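# Slide the sheet pan of rolls into the rack

## Task

Push the sheet pan fully into the rack so it rests on one pair of the rack's runners, and make sure none of the rolls have come off it.

## Robot and tools

Setup: six i2rt Big YAM arms, arm1 to arm6, each ending in a five-finger right hand with a camera on the wrist. arm1, arm3 and arm5 stand at y about +0.55 and face toward -y; arm2, arm4 and arm6 stand at y about -0.55 and face toward +y. The base positions in metres are: arm1 (-0.603, +0.550, +1.106), arm2 (-0.102, -0.546, +1.078), arm3 (+0.515, +0.541, +1.105), arm4 (-0.514, -0.546, +1.014), arm5 (+0.097, +0.555, +1.042), arm6 (+0.600, -0.542, +1.047). Each arm can reach about 1.07 m from its joint1 axis.

Frames: all poses are in the scene frame, in metres, with the origin on the floor and +z pointing up. Quaternions are written w, x, y, z. The hand point sits 0.045 m in front of the palm. Its +z runs along the straightened fingers, its +y points out of the palm, and its +x runs across the palm away from the thumb. Straight fingers reach 0.06 to 0.07 m past the point. A bracket on the little-finger side of the wrist sticks out and can strike things. When joints 1, 5 and 6 are zero and the hand is level and pointing forward, the palm faces down. With joint6 near -1.3 the wrist camera sits on top and gives an upright picture.

move: the command for one step. It takes an optional object for each arm (arm1..arm6), and each is handled on its own. An arm's object can contain:
- joints: a map from joint name to an absolute target. Arm joints are in radians: joint1_rad -2.879..2.879 (base yaw, positive is counter-clockwise seen from above), joint2_rad 0..3.141 (shoulder), joint3_rad 0..3.019 (elbow), joint4_rad -1.692..1.57 (hand pitch, positive lifts the fingers), joint5_rad -1.57..1.57 (sideways, positive is toward the arm's right), joint6_rad -2.094..2.094 (roll, positive is clockwise seen from behind). Hand values are unitless, from -1 to 1: hand_little, hand_ring, hand_middle, hand_index and hand_thumb_bend use +1 for straight and -1 for curled; hand_thumb_turn uses +1 for beside the palm and -1 for opposite the fingers. There are also two settings: hand_force_limit (-1 to 1, which maps to roughly 0 to 10 N at the fingertip, or 15 N for the thumb) and hand_speed (-0.96 to 1; full speed is reached at +0.48). At the start of a scene these are 0 and -0.8.
- target: an absolute hand pose [x, y, z, qw, qx, qy, qz] in the scene frame, the same layout as the printed "hand" line. The hand follows a straight line to it from its current hand_target.
- speed: the top speed along that line, 0.002 to 4.3 m/s, default 0.25. Rotation is capped at twice that value in rad/s.
- min_time_s: 0.1 to 8 s, the shortest time any arm joint motion in this arm's part may take.
If you send a target, joints may only hold hand keys; otherwise the call is rejected. All motions start at once. Straight-line paths end together, and always by 10 s. No action runs longer than 15 s. Paths do not avoid obstacles. The hand can lag behind, stray from the line, or overshoot, especially when the arm is stretched. Joint-space moves can sweep wide and hit hard, so give them a min_time_s.
- cameras: a list of names: arm1_cam_wrist to arm6_cam_wrist, cam_high, or "all". An empty list returns no images. If you leave it out, a call with no action returns every camera and any other call returns none.
A move with no arm parts just reports the full state.

wait: seconds from 0 to 10, plus an optional cameras list. It sends no commands.
zoom_image: camera plus region [x0, y0, x1, y1] in pixels of that camera's most recent image. The origin is at the top left, and the region can be at most 504 by 504.
show_instructions: shows the reference page. It takes no arguments.
finished_scene: scene 1 (optional). This is final; call it only when the pan rests inside on its runners with every roll aboard.

Reading results: "move" lists the arms that got commands. Arms marked "as last shown" got nothing new, and their status reads "not commanded". "pictures" gives the image order. "hand" is the measured hand pose, which gets less exact at long reach. "hand_target" is the pose the current joint targets would give. Status words:
- done: within 1 cm and 2 degrees.
- off_target: resting short of the goal and possibly still pushing.
- time_out: a stop. The arm keeps pushing toward the target shown under on_its_own.
- not_followed: a built-in clearance check held the move back; a hand target is then discarded.
- "joint command not followed" and "pose unreachable" mean that check is holding the move.
If a call is refused, or a stop happens during it, the remaining move, wait and finished_scene calls in that reply are skipped.
Other fields:
- hand_stopped_by: six words for little, ring, middle, index, thumb_bend, thumb_turn, each one of moving, target, force, stalled or fault.
- The *_load_n values give fingertip force in N; positive means pushed open.
- Joint velocities are in rad/s; "within noise" means the arm is still.
- Joint torques are in N m, offset and noisy; numbers 3 and 4 wrap at ±28.
- MOTOR HOT warns of heat. OVER-TEMPERATURE FAULT means the arm went limp for 30 to 60 s; afterwards, resend any key marked limit_stop_at_motor_heat.

Gripping: a finger only moves when its target changes by at least 0.002. It stops when it reaches the target or hits the force limit, then locks. To grip gently, close with hand_speed at -0.94 or lower. To grip harder, raise hand_force_limit and send a target more closed than the current reading. To release, send a target more open than the reading.

Things to avoid:
- Two robots pressing hard on each other. This ends the scene as a failure, and closing a hand on another arm's fingers counts.
- Hitting the rack or table hard.
- Shoving the pan so roughly that rolls fall off or the pan drops.
- Overloading the fingers.
- Holding a stretched arm for a long time, which heats its motors.
The arms do not stop when they touch something; they keep pushing. While you are thinking, the scene keeps running on your last command. Loose objects may occasionally get a small nudge.

Each tool is called after "Emit:" by a JSON object that holds its "op" and its "data", one argument or row to a line.

Reference images:

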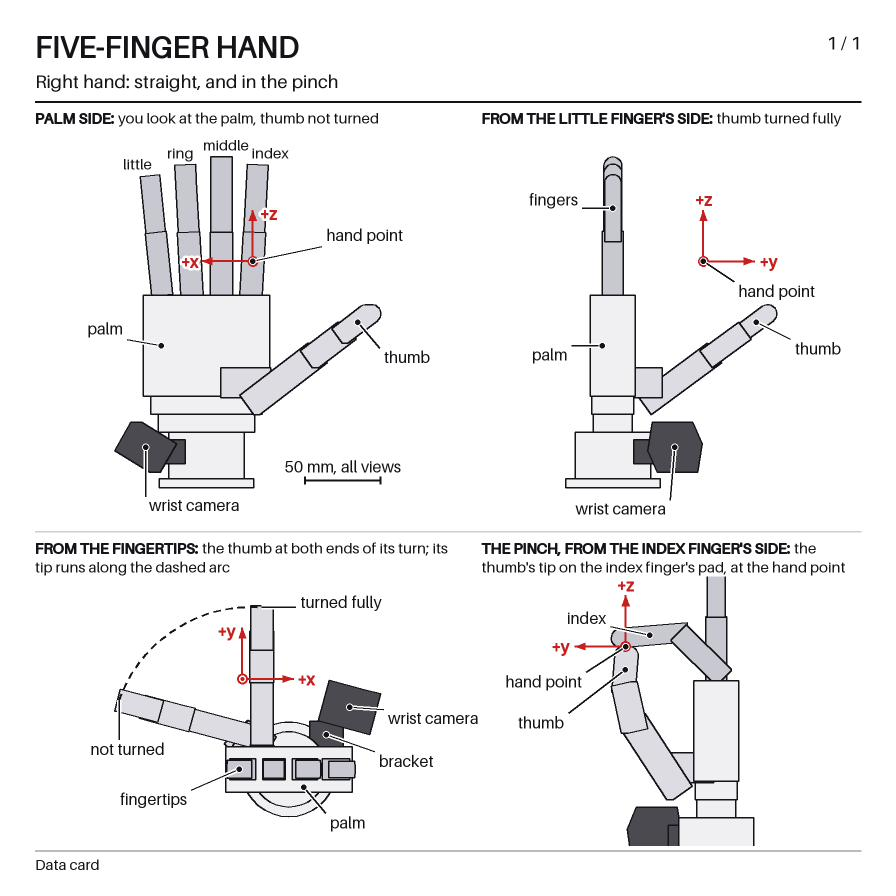

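## Session

Emit:
{"op": "move", "data": {

}}

Scene clock: 0.00 s.
Joint torques (N m): no reading
Motor temperatures (°C): arm1=[26 29 32 33 25 29] | arm2=[29 23 33 26 28 32] | arm3=[36 30 27 26 37 33] | arm4=[35 26 30 27 29 35] | arm5=[32 26 29 28 37 24] | arm6=[32 29 24 28 27 28]
Heat: arm1: hottest joint4_rad 33 °C; arm2: hottest joint3_rad 33 °C; arm3: hottest joint5_rad 37 °C; arm4: hottest joint1_rad 35 °C; arm5: hottest joint5_rad 37 °C; arm6: hottest joint1_rad 32 °C.
Joint velocities: within noise
arm1.joint_positions: joint1_rad=+0.004 joint2_rad=+0.504 joint3_rad=+1.317 joint4_rad=-1.307 joint5_rad=-0.005 joint6_rad=-1.435 hand_little=+1.000 hand_ring=+1.000 hand_middle=+1.000 hand_index=+1.000 hand_thumb_turn=+1.000 hand_thumb_bend=+1.000 hand_force_limit=+0.000 hand_speed=-0.800
arm1.joint_status: not commanded
arm1.hand_stopped_by: target,target,target,target,target,target
arm1.little_load_n: 0.0
arm1.ring_load_n: 0.0
arm1.middle_load_n: 0.0
arm1.index_load_n: 0.0
arm1.thumb_bend_load_n: 0.0
arm1.thumb_turn_load_n: 0.0
arm1.hand: x=-0.6662 y=+0.3478 z=+1.5944 quat_wxyz=(+0.333, +0.560, -0.650, +0.391) (m; scene frame)
arm1.hand_target: x=-0.6664 y=+0.3495 z=+1.6045 quat_wxyz=(+0.340, +0.556, -0.646, +0.398) (m; scene frame)
arm1.hand_status: not commanded
arm2.joint_positions: joint1_rad=+0.015 joint2_rad=+0.595 joint3_rad=+1.429 joint4_rad=-1.212 joint5_rad=+0.298 joint6_rad=-1.278 hand_little=+1.000 hand_ring=+1.000 hand_middle=+1.000 hand_index=+1.000 hand_thumb_turn=+1.000 hand_thumb_bend=+1.000 hand_force_limit=+0.000 hand_speed=-0.800
arm2.joint_status: not commanded
arm2.hand_stopped_by: target,target,target,target,target,target
arm2.little_load_n: 0.0
arm2.ring_load_n: 0.0
arm2.middle_load_n: 0.0
arm2.index_load_n: 0.0
arm2.thumb_bend_load_n: 0.0
arm2.thumb_turn_load_n: 0.0
arm2.hand: x=+0.0062 y=-0.3311 z=+1.6245 quat_wxyz=(-0.370, +0.710, +0.418, +0.429) (m; scene frame)
arm2.hand_target: x=+0.0062 y=-0.3336 z=+1.6329 quat_wxyz=(-0.377, +0.706, +0.414, +0.434) (m; scene frame)
arm2.hand_status: not commanded
arm3.joint_positions: joint1_rad=+0.375 joint2_rad=+0.608 joint3_rad=+1.360 joint4_rad=-1.231 joint5_rad=+0.117 joint6_rad=-0.958 hand_little=+1.000 hand_ring=+1.000 hand_middle=+1.000 hand_index=+1.000 hand_thumb_turn=+1.000 hand_thumb_bend=+1.000 hand_force_limit=+0.000 hand_speed=-0.800
arm3.joint_status: not commanded
arm3.hand_stopped_by: target,target,target,target,target,target
arm3.little_load_n: 0.0
arm3.ring_load_n: 0.0
arm3.middle_load_n: 0.0
arm3.index_load_n: 0.0
arm3.thumb_bend_load_n: 0.0
arm3.thumb_turn_load_n: 0.0
arm3.hand: x=+0.5396 y=+0.3021 z=+1.5952 quat_wxyz=(+0.208, +0.488, -0.700, +0.478) (m; scene frame)
arm3.hand_target: x=+0.5393 y=+0.3030 z=+1.6075 quat_wxyz=(+0.212, +0.483, -0.694, +0.490) (m; scene frame)
arm3.hand_status: not commanded
arm4.joint_positions: joint1_rad=+0.063 joint2_rad=+0.530 joint3_rad=+1.359 joint4_rad=-1.296 joint5_rad=-0.075 joint6_rad=-0.970 hand_little=+1.000 hand_ring=+1.000 hand_middle=+1.000 hand_index=+1.000 hand_thumb_turn=+1.000 hand_thumb_bend=+1.000 hand_force_limit=+0.000 hand_speed=-0.800
arm4.joint_status: not commanded
arm4.hand_stopped_by: target,target,target,target,target,target
arm4.little_load_n: 0.0
arm4.ring_load_n: 0.0
arm4.middle_load_n: 0.0
arm4.index_load_n: 0.0
arm4.thumb_bend_load_n: 0.0
arm4.thumb_turn_load_n: 0.0
arm4.hand: x=-0.5171 y=-0.3431 z=+1.5013 quat_wxyz=(-0.483, +0.727, +0.443, +0.204) (m; scene frame)
arm4.hand_target: x=-0.5171 y=-0.3441 z=+1.5110 quat_wxyz=(-0.492, +0.722, +0.441, +0.209) (m; scene frame)
arm4.hand_status: not commanded
arm5.joint_positions: joint1_rad=+0.356 joint2_rad=+0.576 joint3_rad=+1.351 joint4_rad=-1.357 joint5_rad=-0.200 joint6_rad=-1.207 hand_little=+1.000 hand_ring=+1.000 hand_middle=+1.000 hand_index=+1.000 hand_thumb_turn=+1.000 hand_thumb_bend=+1.000 hand_force_limit=+0.000 hand_speed=-0.800
arm5.joint_status: not commanded
arm5.hand_stopped_by: target,target,target,target,target,target
arm5.little_load_n: 0.0
arm5.ring_load_n: 0.0
arm5.middle_load_n: 0.0
arm5.index_load_n: 0.0
arm5.thumb_bend_load_n: 0.0
arm5.thumb_turn_load_n: 0.0
arm5.hand: x=+0.1662 y=+0.3520 z=+1.5107 quat_wxyz=(+0.124, +0.646, -0.594, +0.462) (m; scene frame)
arm5.hand_target: x=+0.1662 y=+0.3526 z=+1.5201 quat_wxyz=(+0.129, +0.643, -0.590, +0.471) (m; scene frame)
arm5.hand_status: not commanded
arm6.joint_positions: joint1_rad=+0.242 joint2_rad=+0.639 joint3_rad=+1.320 joint4_rad=-1.308 joint5_rad=-0.265 joint6_rad=-1.147 hand_little=+1.000 hand_ring=+1.000 hand_middle=+1.000 hand_index=+1.000 hand_thumb_turn=+1.000 hand_thumb_bend=+1.000 hand_force_limit=+0.000 hand_speed=-0.800
arm6.joint_status: not commanded
arm6.hand_stopped_by: target,target,target,target,target,target
arm6.little_load_n: 0.0
arm6.ring_load_n: 0.0
arm6.middle_load_n: 0.0
arm6.index_load_n: 0.0
arm6.thumb_bend_load_n: 0.0
arm6.thumb_turn_load_n: 0.0
arm6.hand: x=+0.5385 y=-0.3039 z=+1.4953 quat_wxyz=(-0.453, +0.651, +0.601, +0.101) (m; scene frame)
arm6.hand_target: x=+0.5386 y=-0.3043 z=+1.5029 quat_wxyz=(-0.460, +0.647, +0.599, +0.105) (m; scene frame)
arm6.hand_status: not commanded
pictures: arm1_cam_wrist, arm2_cam_wrist, arm3_cam_wrist, arm4_cam_wrist, arm5_cam_wrist, arm6_cam_wrist, cam_high
Images, in order (width x height): arm1_cam_wrist 672x504, arm2_cam_wrist 672x504, arm3_cam_wrist 672x504, arm4_cam_wrist 672x504, arm5_cam_wrist 672x504, arm6_cam_wrist 672x504, cam_high 896x504.

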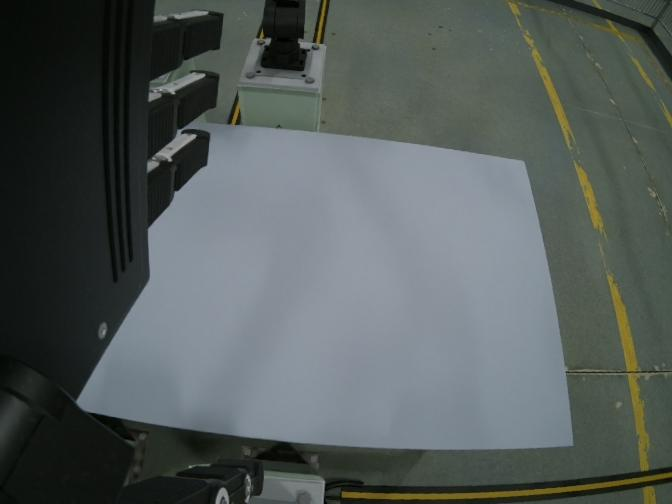

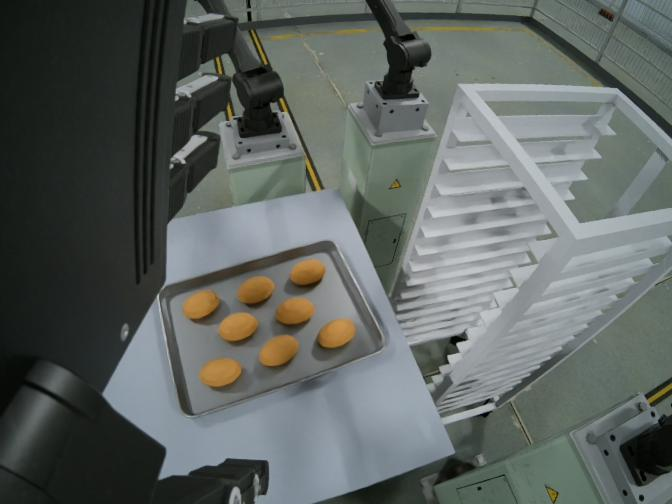

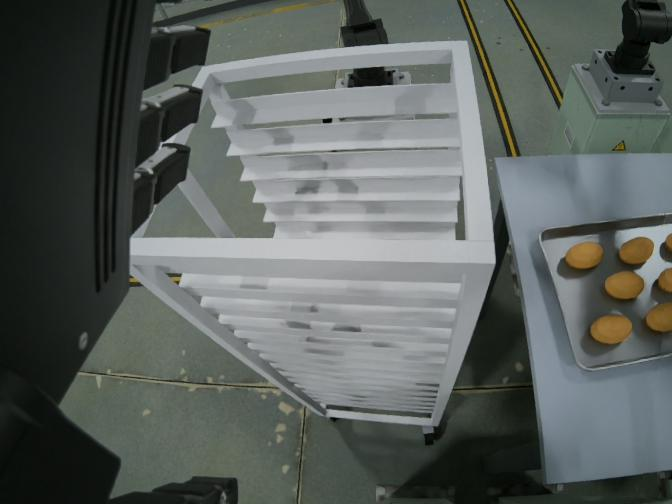

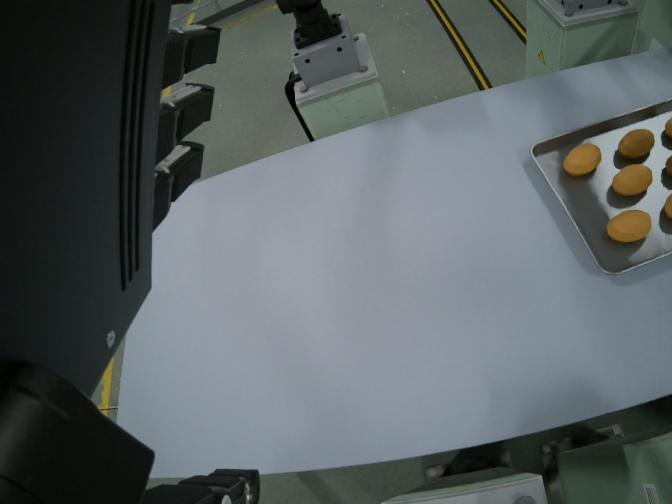

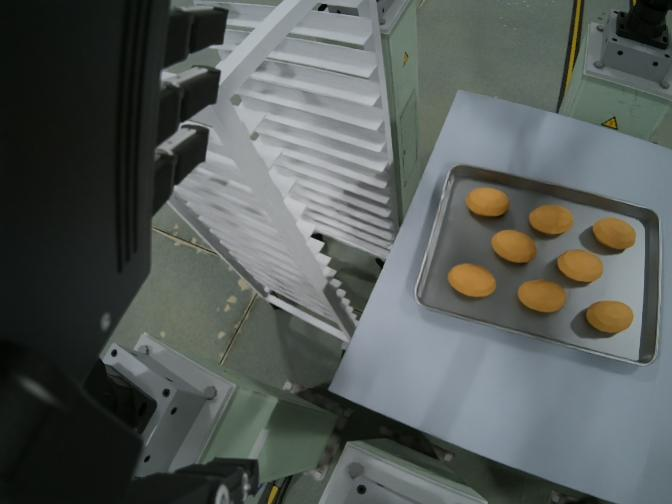

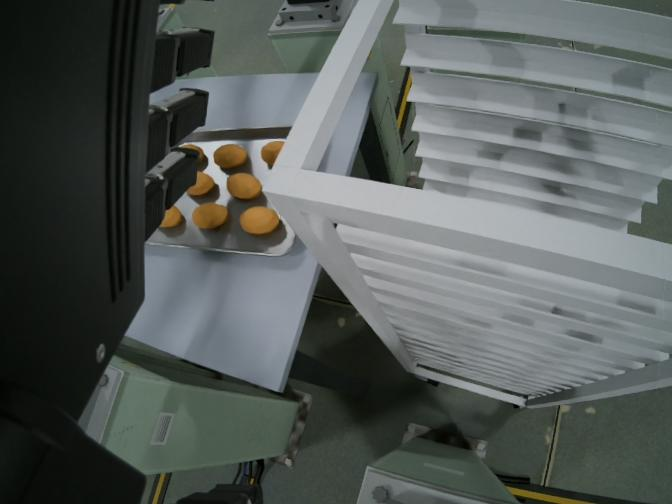

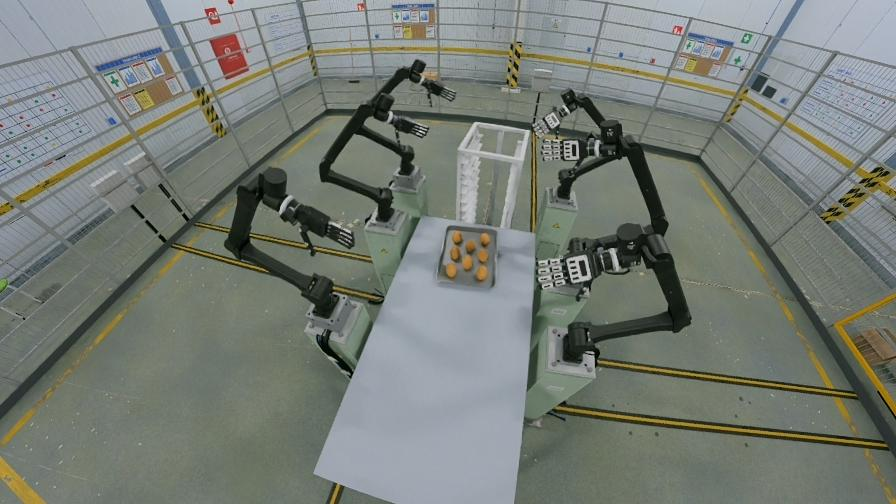

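Emit:
{"op": "zoom_image", "data": {
  "camera": "cam_high",
  "region": [400, 90, 600, 310]
}}

Emit:
{"op": "zoom_image", "data": {
  "camera": "arm3_cam_wrist",
  "region": [130, 30, 540, 440]
}}

Emit:
{"op": "zoom_image", "data": {
  "camera": "arm2_cam_wrist",
  "region": [150, 60, 654, 500]
}}

Emit:
{"op": "zoom_image", "data": {
  "camera": "arm5_cam_wrist",
  "region": [168, 60, 672, 500]
}}

Emit:
{"op": "zoom_image", "data": {
  "camera": "arm6_cam_wrist",
  "region": [168, 0, 672, 460]
}}

Scaled by 2.291 from the camera's image (finer frame: 1280x720).

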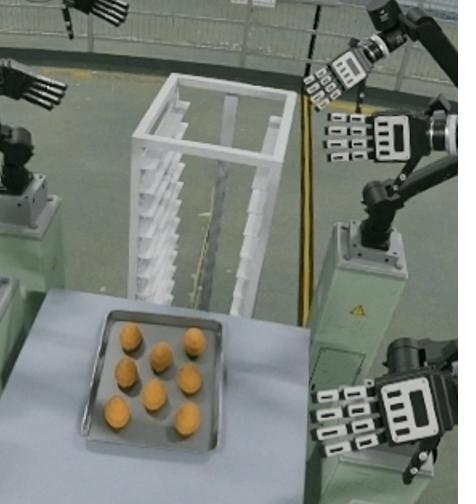

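Scaled by 1.229 from the camera's image (finer frame: 960x720).

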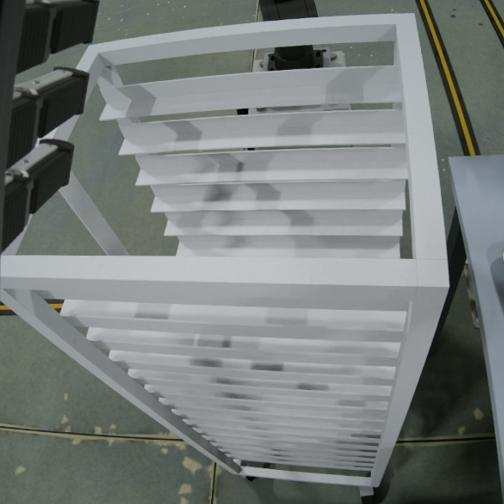

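Scaled by 1.000.

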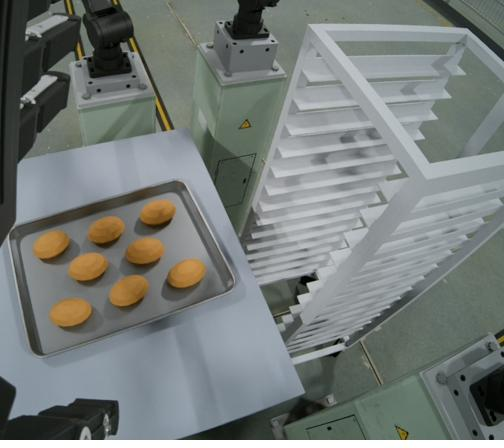

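Scaled by 1.000.

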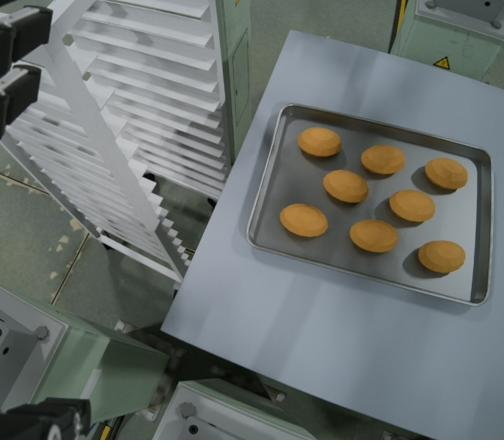

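Scaled by 1.000.

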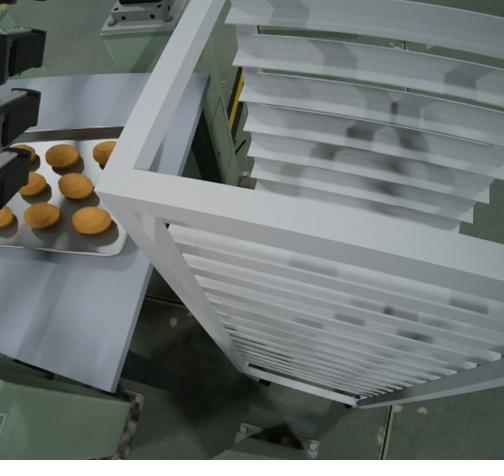

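Emit:
{"op": "move", "data": {
  "arm1": {"target": [-0.02, 0.05, 1.24, -0.1019, 0.6328, -0.0842, 0.7632], "speed": 0.4},
  "cameras": ["arm1_cam_wrist", "cam_high"]
}}

Scene clock: 162.60 s.
Joint torques (N m): arm1=[0.21 -13.68 8.29 2.04 0.12 0.12] | arm2=[-1.67 3.25 10.91 2.26 0.19 -0.06] | arm3=[-1.73 1.55 10.02 2.43 0.16 -0.04] | arm4=[0.03 3.55 8.32 2.09 -0.05 0] | arm5=[-0.91 2.96 8.92 1.26 0.05 0] | arm6=[-0.32 2.14 8.59 1.87 -0.07 0]
Motor temperatures (°C): arm1=[26 28 44 32 25 28] | arm2=[28 24 39 26 28 31] | arm3=[35 29 46 26 35 32] | arm4=[34 27 39 27 28 33] | arm5=[31 26 39 28 35 24] | arm6=[30 28 32 28 26 27]
Heat: arm1: hottest joint3_rad 44 °C; arm2: hottest joint3_rad 39 °C; arm3: hottest joint3_rad 46 °C; arm4: hottest joint3_rad 39 °C; arm5: hottest joint3_rad 39 °C; arm6: hottest joint3_rad 32 °C.
move: arm1 done
Joint velocities: within noise
arm1.joint_positions: joint1_rad=+0.720 joint2_rad=+2.111 joint3_rad=+1.208 joint4_rad=+1.134 joint5_rad=-0.843 joint6_rad=-1.116 hand_little=+1.000 hand_ring=+1.000 hand_middle=+1.000 hand_index=+1.000 hand_thumb_turn=+1.000 hand_thumb_bend=+1.000 hand_force_limit=+0.000 hand_speed=-0.800
arm1.joint_status: not commanded
arm1.hand_stopped_by: target,target,target,target,target,target
arm1.little_load_n: 0.0
arm1.ring_load_n: 0.0
arm1.middle_load_n: 0.0
arm1.index_load_n: 0.0
arm1.thumb_bend_load_n: 0.0
arm1.thumb_turn_load_n: 0.0
arm1.hand: x=-0.0269 y=+0.0562 z=+1.2357 quat_wxyz=(-0.104, +0.639, -0.092, +0.756)
arm1.hand_target: x=-0.0203 y=+0.0504 z=+1.2401 quat_wxyz=(-0.102, +0.633, -0.084, +0.763)
arm1.hand_status: done (0.010 m and 1.4 deg from the pose sent, 0.795 m and 95.4 deg at the start; pose on its path clipped on 19 of 100 steps)
arm2, arm3, arm4, arm5, arm6: as last shown
arm3.index_load_n: -0.5
Images, in order (width x height): arm1_cam_wrist 672x504, cam_high 896x504.

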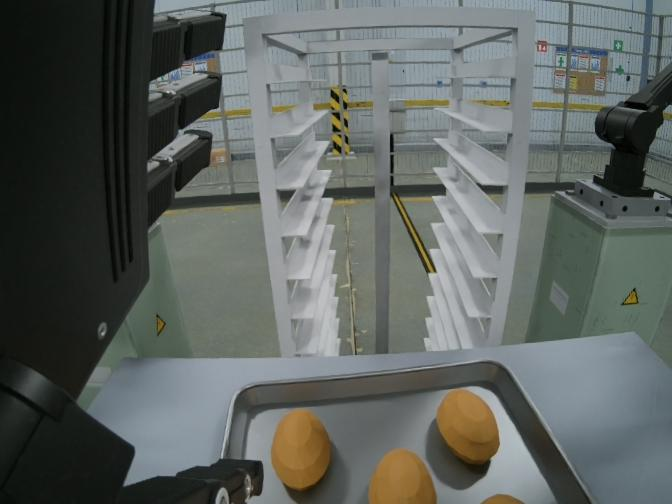

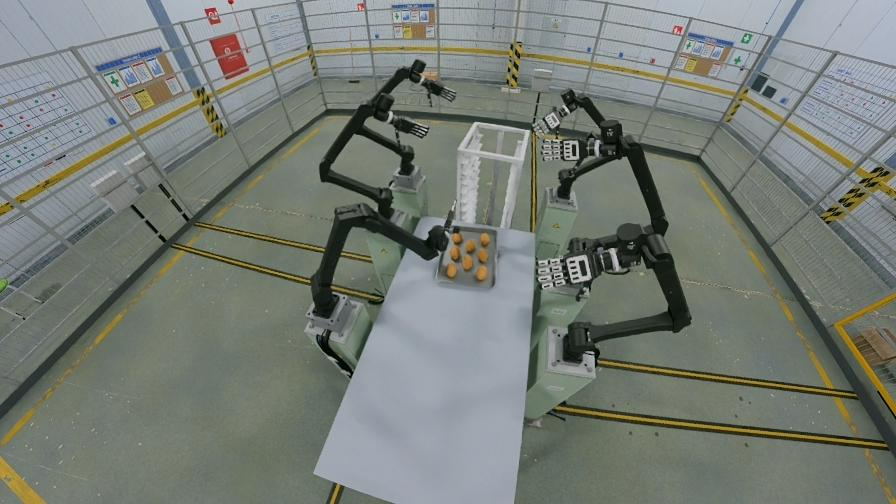

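Emit:
{"op": "zoom_image", "data": {
  "camera": "arm1_cam_wrist",
  "region": [220, 0, 560, 370]
}}

Scaled by 1.362 from the camera's image (finer frame: 960x720).

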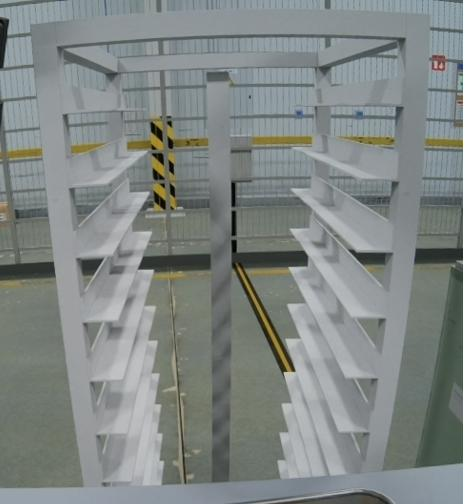

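Emit:
{"op": "zoom_image", "data": {
  "camera": "arm1_cam_wrist",
  "region": [240, 200, 380, 370]
}}

Emit:
{"op": "zoom_image", "data": {
  "camera": "arm1_cam_wrist",
  "region": [400, 190, 540, 360]
}}

Scaled by 2.965 from the camera's image (finer frame: 960x720).

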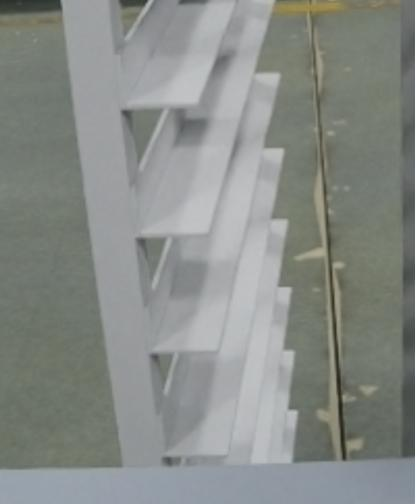

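Scaled by 2.965 from the camera's image (finer frame: 960x720).

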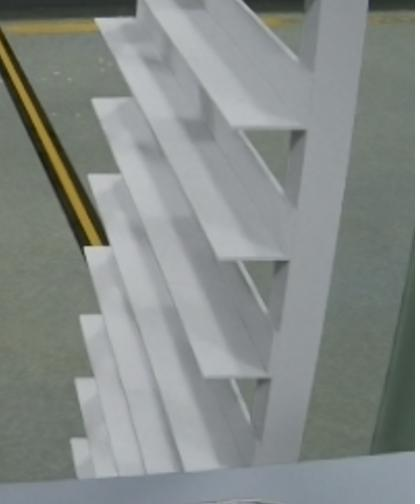

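Emit:
{"op": "zoom_image", "data": {
  "camera": "arm1_cam_wrist",
  "region": [532, 100, 672, 350]
}}

Emit:
{"op": "zoom_image", "data": {
  "camera": "arm1_cam_wrist",
  "region": [100, 200, 672, 504]
}}

Scaled by 2.016 from the camera's image (finer frame: 960x720).

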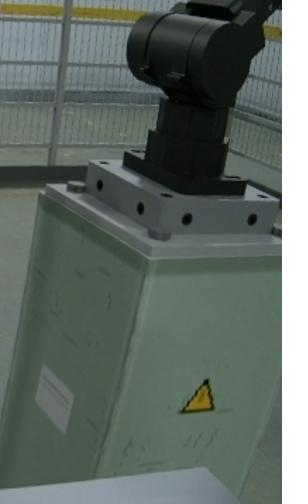

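Region (100, 200, 672, 504) is 572x304 pixels. A region can be at most 504 by 504 pixels.

Emit:
{"op": "zoom_image", "data": {
  "camera": "arm1_cam_wrist",
  "region": [60, 200, 340, 504]
}}

Emit:
{"op": "zoom_image", "data": {
  "camera": "arm1_cam_wrist",
  "region": [392, 224, 672, 504]
}}

Scaled by 1.658 from the camera's image (finer frame: 960x720).

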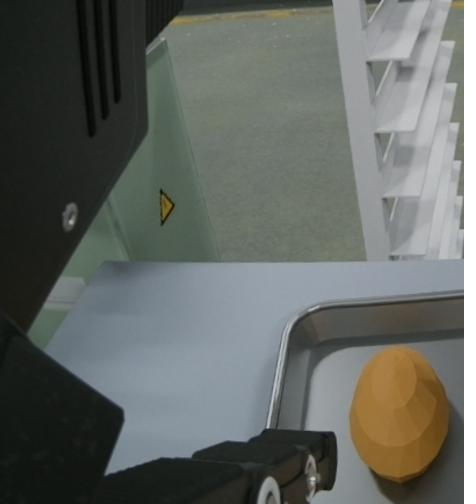

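Scaled by 1.800 from the camera's image (finer frame: 960x720).

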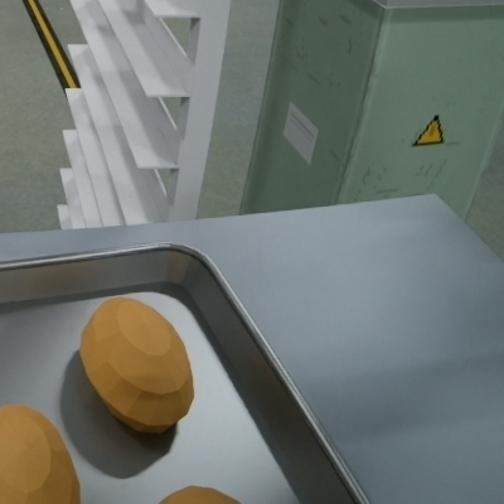

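Emit:
{"op": "zoom_image", "data": {
  "camera": "cam_high",
  "region": [290, 130, 610, 400]
}}

Emit:
{"op": "zoom_image", "data": {
  "camera": "cam_high",
  "region": [300, 120, 460, 260]
}}

Emit:
{"op": "zoom_image", "data": {
  "camera": "cam_high",
  "region": [480, 130, 640, 270]
}}

Emit:
{"op": "zoom_image", "data": {
  "camera": "cam_high",
  "region": [480, 270, 640, 410]
}}

Emit:
{"op": "zoom_image", "data": {
  "camera": "cam_high",
  "region": [270, 250, 430, 390]
}}

Scaled by 1.575 from the camera's image (finer frame: 1280x720).

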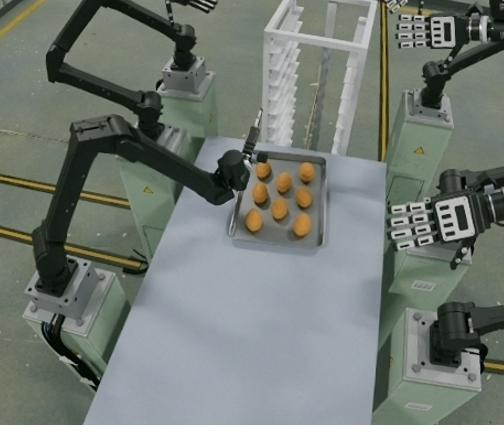

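Scaled by 3.150 from the camera's image (finer frame: 1280x720).

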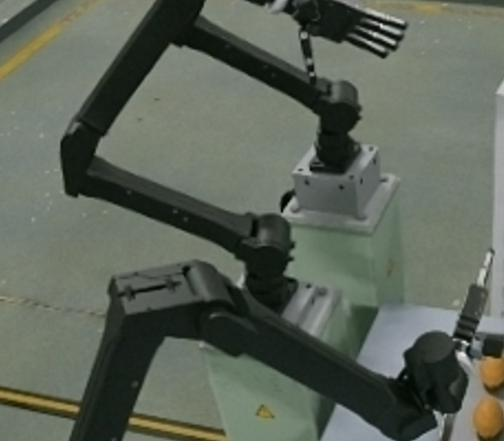

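Scaled by 3.150 from the camera's image (finer frame: 1280x720).

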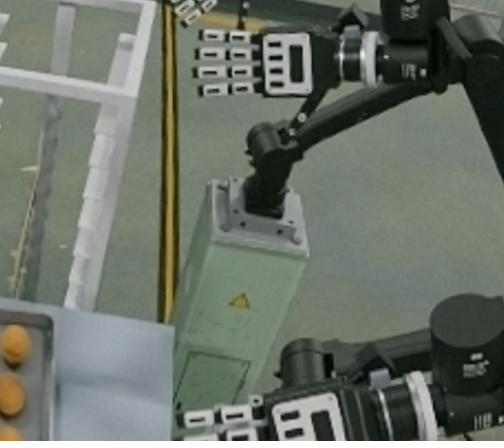

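Scaled by 3.150 from the camera's image (finer frame: 1280x720).

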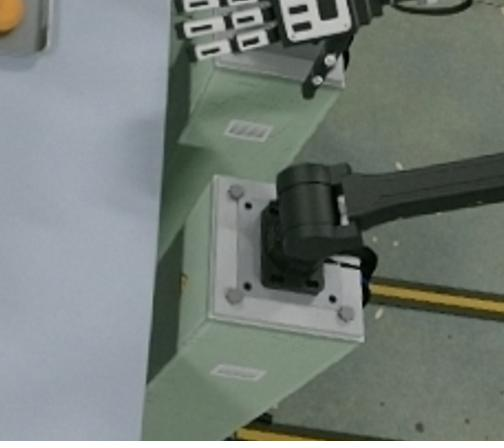

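Scaled by 3.150 from the camera's image (finer frame: 1280x720).

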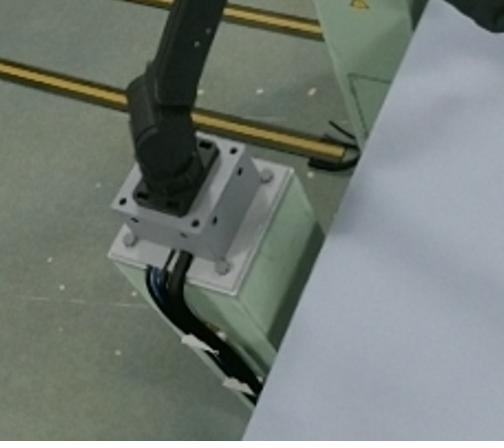

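Emit:
{"op": "move", "data": {
  "arm1": {"target": [-0.22, 0.06, 1.30, -0.0924, 0.7091, -0.0945, 0.6928], "speed": 0.3},
  "arm5": {"joints": {"hand_thumb_turn": -1, "hand_thumb_bend": 0.0, "hand_index": 0.1, "hand_middle": 0.1, "hand_ring": 0.1, "hand_little": 0.1, "hand_speed": 0.0, "hand_force_limit": 0.0}},
  "arm2": {"joints": {"hand_thumb_turn": -1, "hand_thumb_bend": 0.0, "hand_index": 0.1, "hand_middle": 0.1, "hand_ring": 0.1, "hand_little": 0.1, "hand_speed": 0.0, "hand_force_limit": 0.0}},
  "cameras": ["all"]
}}

Scene clock: 486.17 s.
Joint torques (N m): arm1=[0.03 -12.16 6.91 0.81 -0.07 -0.06] | arm2=[-1.61 3.25 10.91 2.26 0.21 -0.09] | arm3=[-1.73 1.55 10 2.44 0.16 -0.04] | arm4=[0.03 3.19 8.25 2.15 -0.02 0] | arm5=[-0.91 2.78 9.03 1.37 0.05 -0.03] | arm6=[-0.38 2.08 8.57 1.84 -0.07 0]
Motor temperatures (°C): arm1=[25 32 47 30 24 27] | arm2=[28 24 42 25 27 29] | arm3=[34 28 51 26 33 30] | arm4=[33 26 42 27 27 31] | arm5=[29 26 40 28 33 23] | arm6=[28 27 35 27 26 26]
Heat: arm1: hottest joint3_rad 47 °C; arm2: hottest joint3_rad 42 °C; arm3: hottest joint3_rad 51 °C; arm4: hottest joint3_rad 42 °C; arm5: hottest joint3_rad 40 °C; arm6: hottest joint3_rad 35 °C.
move: arm1 done; arm2 done; arm5 done
Joint velocities: within noise
arm1.joint_positions: joint1_rad=+0.426 joint2_rad=+1.673 joint3_rad=+0.928 joint4_rad=+0.647 joint5_rad=-1.153 joint6_rad=-1.381 hand_little=+1.000 hand_ring=+1.000 hand_middle=+1.000 hand_index=+1.000 hand_thumb_turn=+1.000 hand_thumb_bend=+1.000 hand_force_limit=+0.000 hand_speed=-0.800
arm1.joint_status: not commanded
arm1.hand_stopped_by: target,target,target,target,target,target
arm1.little_load_n: 0.0
arm1.ring_load_n: 0.0
arm1.middle_load_n: 0.0
arm1.index_load_n: 0.0
arm1.thumb_bend_load_n: 0.0
arm1.thumb_turn_load_n: 0.0
arm1.hand: x=-0.2198 y=+0.0588 z=+1.2922 quat_wxyz=(-0.096, +0.709, -0.100, +0.691)
arm1.hand_target: x=-0.2201 y=+0.0600 z=+1.2999 quat_wxyz=(-0.092, +0.709, -0.095, +0.693)
arm1.hand_status: done (0.008 m and 0.8 deg from the pose sent, 0.204 m and 10.9 deg at the start)
arm2.joint_positions: joint1_rad=+0.015 joint2_rad=+0.595 joint3_rad=+1.429 joint4_rad=-1.212 joint5_rad=+0.298 joint6_rad=-1.278 hand_little=+0.100 hand_ring=+0.100 hand_middle=+0.100 hand_index=+0.100 hand_thumb_turn=-1.000 hand_thumb_bend=+0.000 hand_force_limit=+0.000 hand_speed=+0.000
arm2.joint_status: all done
arm2.hand_stopped_by: target,target,target,target,target,target
arm2.little_load_n: 0.0
arm2.ring_load_n: 0.0
arm2.middle_load_n: 0.0
arm2.index_load_n: 0.0
arm2.thumb_bend_load_n: 0.0
arm2.thumb_turn_load_n: 0.0
arm2.hand: x=+0.0062 y=-0.3311 z=+1.6245 quat_wxyz=(-0.370, +0.710, +0.418, +0.429)
arm2.hand_target: x=+0.0062 y=-0.3336 z=+1.6329 quat_wxyz=(-0.377, +0.706, +0.413, +0.434)
arm2.hand_status: not commanded
arm3, arm4, arm6: as last shown
arm3.index_load_n: 0.0
arm5.joint_positions: joint1_rad=+0.356 joint2_rad=+0.576 joint3_rad=+1.351 joint4_rad=-1.357 joint5_rad=-0.200 joint6_rad=-1.207 hand_little=+0.100 hand_ring=+0.100 hand_middle=+0.100 hand_index=+0.100 hand_thumb_turn=-1.000 hand_thumb_bend=+0.000 hand_force_limit=+0.000 hand_speed=+0.000
arm5.joint_status: all done
arm5.hand_stopped_by: target,target,target,target,target,target
arm5.little_load_n: 0.0
arm5.ring_load_n: 0.0
arm5.middle_load_n: 0.0
arm5.index_load_n: 0.0
arm5.thumb_bend_load_n: 0.0
arm5.thumb_turn_load_n: 0.0
arm5.hand: x=+0.1662 y=+0.3520 z=+1.5107 quat_wxyz=(+0.124, +0.646, -0.594, +0.462)
arm5.hand_target: x=+0.1662 y=+0.3526 z=+1.5201 quat_wxyz=(+0.129, +0.643, -0.590, +0.471)
arm5.hand_status: not commanded
pictures: arm1_cam_wrist, arm2_cam_wrist, arm3_cam_wrist, arm4_cam_wrist, arm5_cam_wrist, arm6_cam_wrist, cam_high
Images, in order (width x height): arm1_cam_wrist 672x504, arm2_cam_wrist 672x504, arm3_cam_wrist 672x504, arm4_cam_wrist 672x504, arm5_cam_wrist 672x504, arm6_cam_wrist 672x504, cam_high 896x504.

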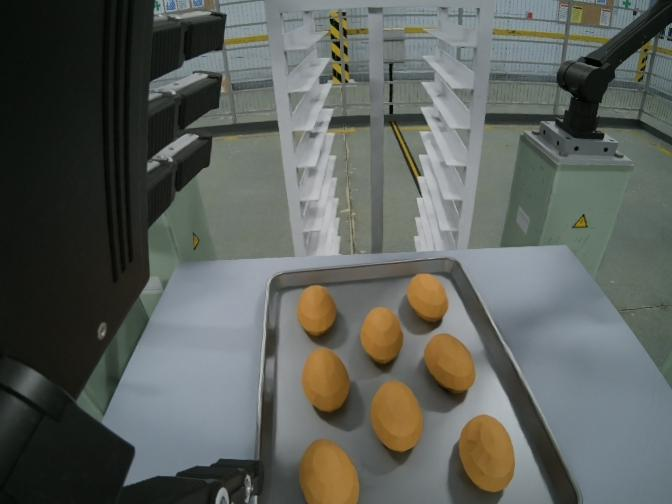

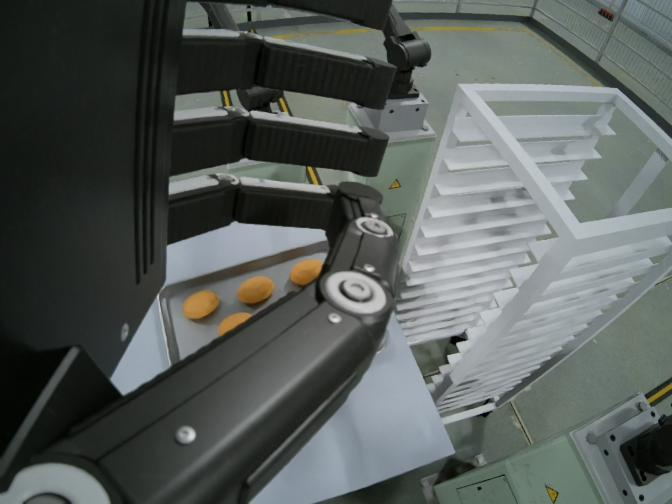

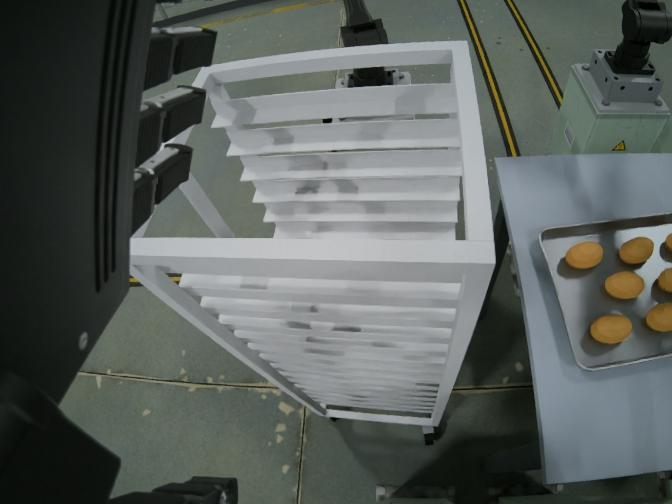

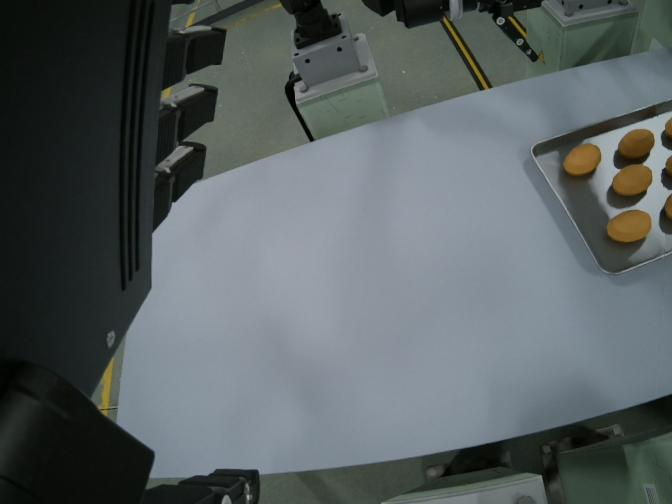

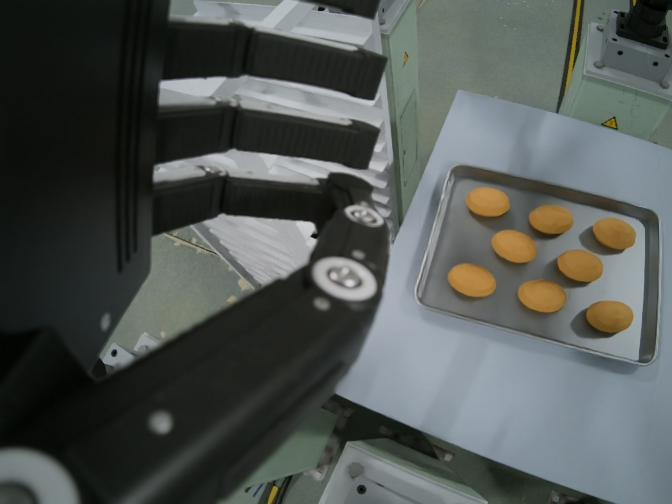

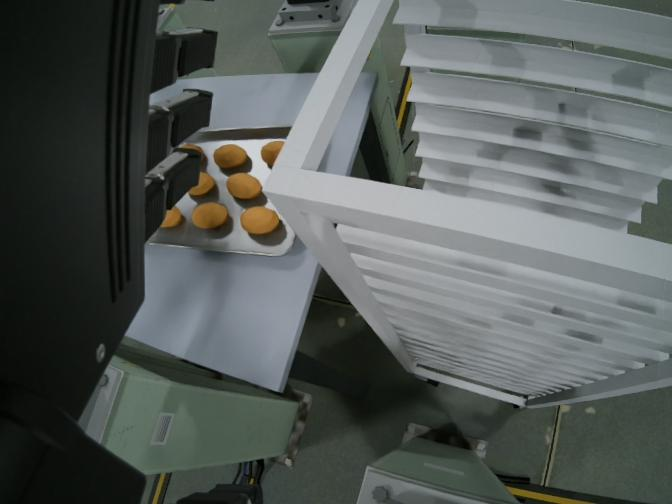

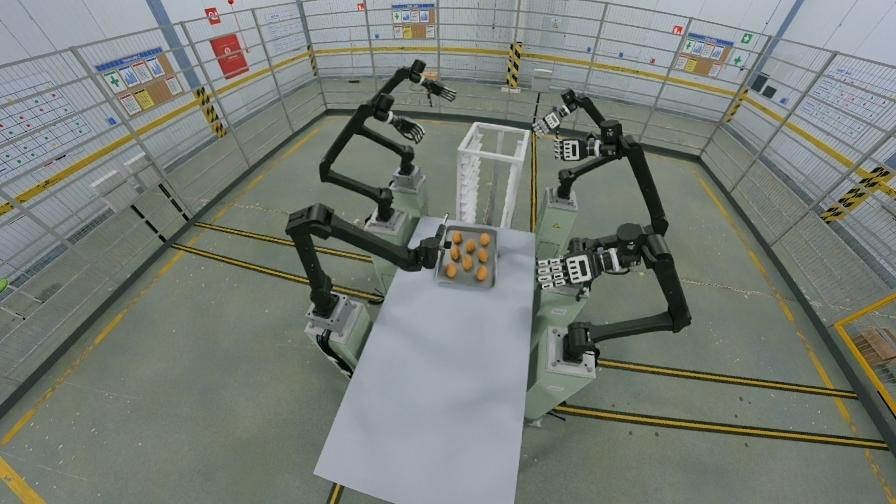

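Emit:
{"op": "zoom_image", "data": {
  "camera": "arm1_cam_wrist",
  "region": [230, 230, 600, 504]
}}

Emit:
{"op": "zoom_image", "data": {
  "camera": "arm5_cam_wrist",
  "region": [260, 130, 440, 330]
}}

Emit:
{"op": "zoom_image", "data": {
  "camera": "arm1_cam_wrist",
  "region": [250, 0, 520, 270]
}}

Scaled by 1.362 from the camera's image (finer frame: 960x720).

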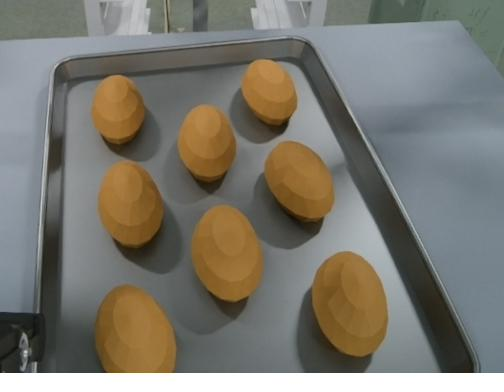

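Scaled by 2.520 from the camera's image (finer frame: 960x720).

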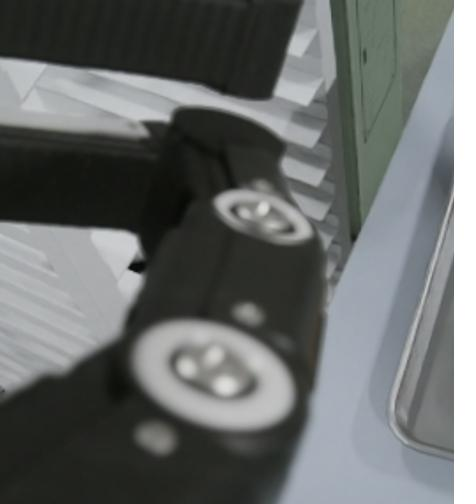

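Scaled by 1.867 from the camera's image (finer frame: 960x720).

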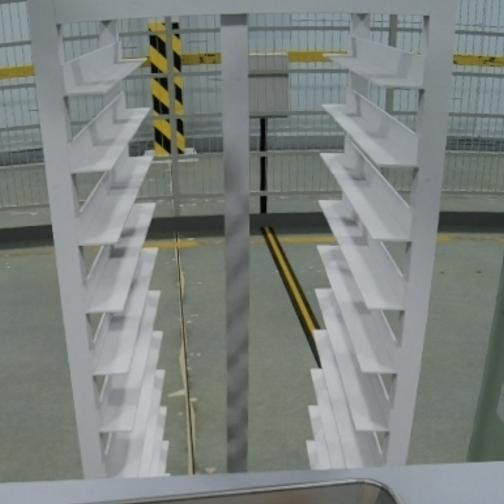

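Emit:
{"op": "move", "data": {
  "arm5": {"target": [0.043, 0.183, 1.10, 0.0281, -0.0323, 0.754, -0.6555], "speed": 0.25},
  "arm2": {"target": [-0.001, -0.118, 1.10, -0.6555, 0.754, 0.0323, -0.0281], "speed": 0.25},
  "cameras": ["arm1_cam_wrist", "arm2_cam_wrist", "arm5_cam_wrist", "cam_high"]
}}

Scene clock: 605.00 s.
Joint torques (N m): arm1=[-0.03 -12.22 6.9 0.8 -0.06 -0.07] | arm2=[-2.37 -7.18 4.44 2.8 0.01 0.06] | arm3=[-1.73 1.55 10.02 2.43 0.15 -0.04] | arm4=[0.32 3.25 8.36 2.13 -0.04 -0.01] | arm5=[-1.61 -3.37 4.48 1.84 -0.08 0.08] | arm6=[-0.38 2.08 8.55 1.85 -0.07 0]
Motor temperatures (°C): arm1=[25 33 42 29 24 27] | arm2=[27 24 42 25 27 28] | arm3=[33 28 52 25 32 29] | arm4=[32 26 42 27 26 30] | arm5=[28 25 40 28 33 23] | arm6=[28 27 35 26 25 25]
Heat: arm1: hottest joint3_rad 42 °C; arm2: hottest joint3_rad 42 °C; arm3: hottest joint3_rad 52 °C; arm4: hottest joint3_rad 42 °C; arm5: hottest joint3_rad 40 °C; arm6: hottest joint3_rad 35 °C.
move: arm2 done; arm5 done
Joint velocities: within noise
arm1, arm3, arm4, arm6: as last shown
arm2.joint_positions: joint1_rad=-0.502 joint2_rad=+1.685 joint3_rad=+0.332 joint4_rad=+1.188 joint5_rad=-0.614 joint6_rad=-0.111 hand_little=+0.100 hand_ring=+0.100 hand_middle=+0.100 hand_index=+0.100 hand_thumb_turn=-1.000 hand_thumb_bend=+0.000 hand_force_limit=+0.000 hand_speed=+0.000
arm2.joint_status: not commanded
arm2.hand_stopped_by: target,target,target,target,target,target
arm2.little_load_n: 0.0
arm2.ring_load_n: 0.0
arm2.middle_load_n: 0.0
arm2.index_load_n: -0.5
arm2.thumb_bend_load_n: 0.0
arm2.thumb_turn_load_n: 0.0
arm2.hand: x=-0.0035 y=-0.1164 z=+1.1034 quat_wxyz=(-0.656, +0.753, +0.040, -0.027)
arm2.hand_target: x=-0.0010 y=-0.1180 z=+1.1001 quat_wxyz=(-0.655, +0.754, +0.032, -0.028)
arm2.hand_status: done (0.005 m and 0.9 deg from the pose sent, 0.566 m and 77.6 deg at the start)
arm5.joint_positions: joint1_rad=-0.450 joint2_rad=+1.370 joint3_rad=+0.154 joint4_rad=+1.043 joint5_rad=-0.562 joint6_rad=-0.089 hand_little=+0.100 hand_ring=+0.100 hand_middle=+0.100 hand_index=+0.100 hand_thumb_turn=-1.000 hand_thumb_bend=+0.000 hand_force_limit=+0.000 hand_speed=+0.000
arm5.joint_status: not commanded
arm5.hand_stopped_by: target,target,target,target,target,target
arm5.little_load_n: 0.0
arm5.ring_load_n: 0.0
arm5.middle_load_n: 0.0
arm5.index_load_n: 0.0
arm5.thumb_bend_load_n: 0.0
arm5.thumb_turn_load_n: 0.0
arm5.hand: x=+0.0465 y=+0.1815 z=+1.1005 quat_wxyz=(-0.029, +0.039, -0.755, +0.654)
arm5.hand_target: x=+0.0431 y=+0.1830 z=+1.1001 quat_wxyz=(-0.028, +0.032, -0.754, +0.655)
arm5.hand_status: done (0.004 m and 0.8 deg from the pose sent, 0.461 m and 79.6 deg at the start)
Images, in order (width x height): arm1_cam_wrist 672x504, arm2_cam_wrist 672x504, arm5_cam_wrist 672x504, cam_high 896x504.

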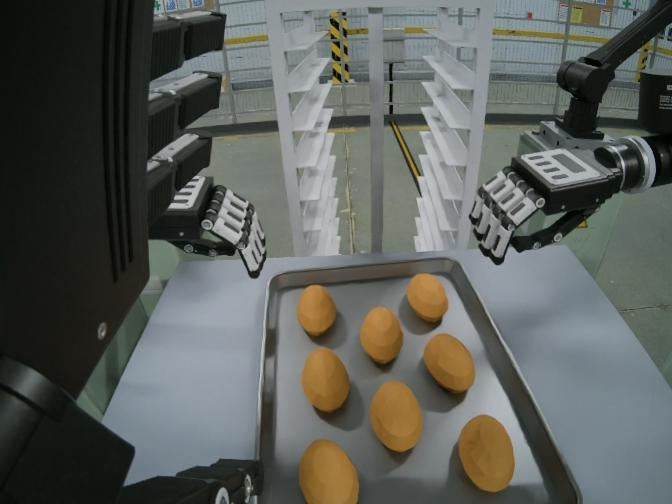

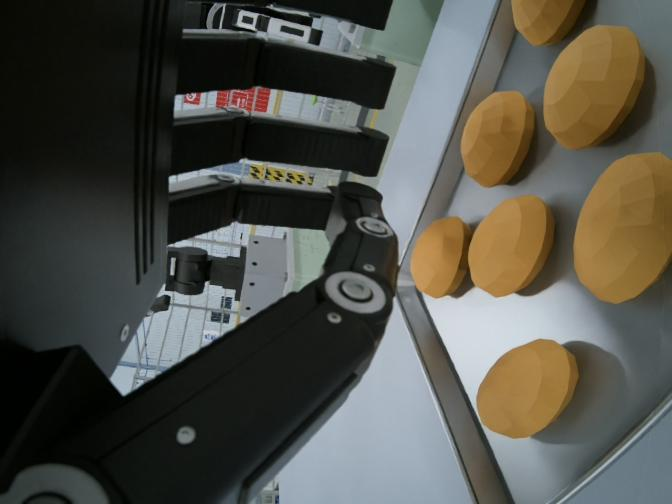

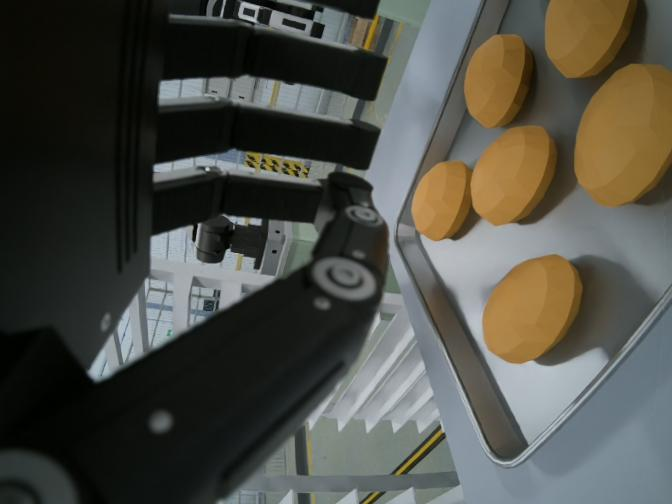

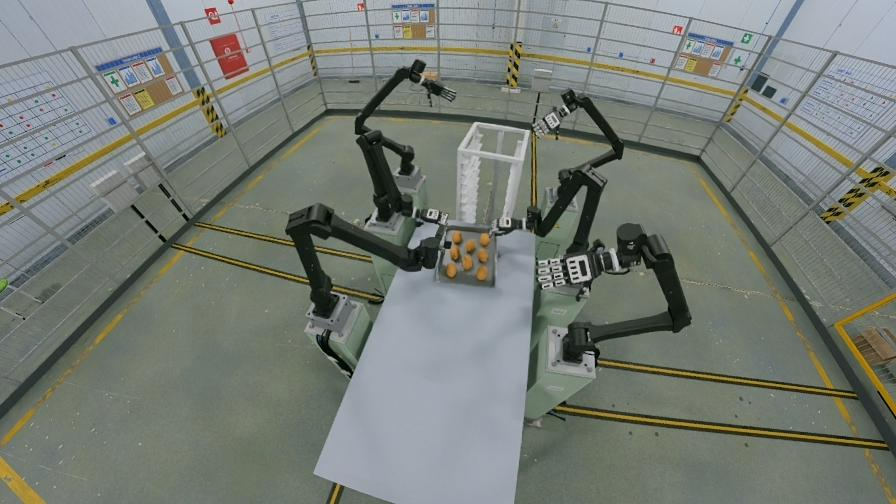

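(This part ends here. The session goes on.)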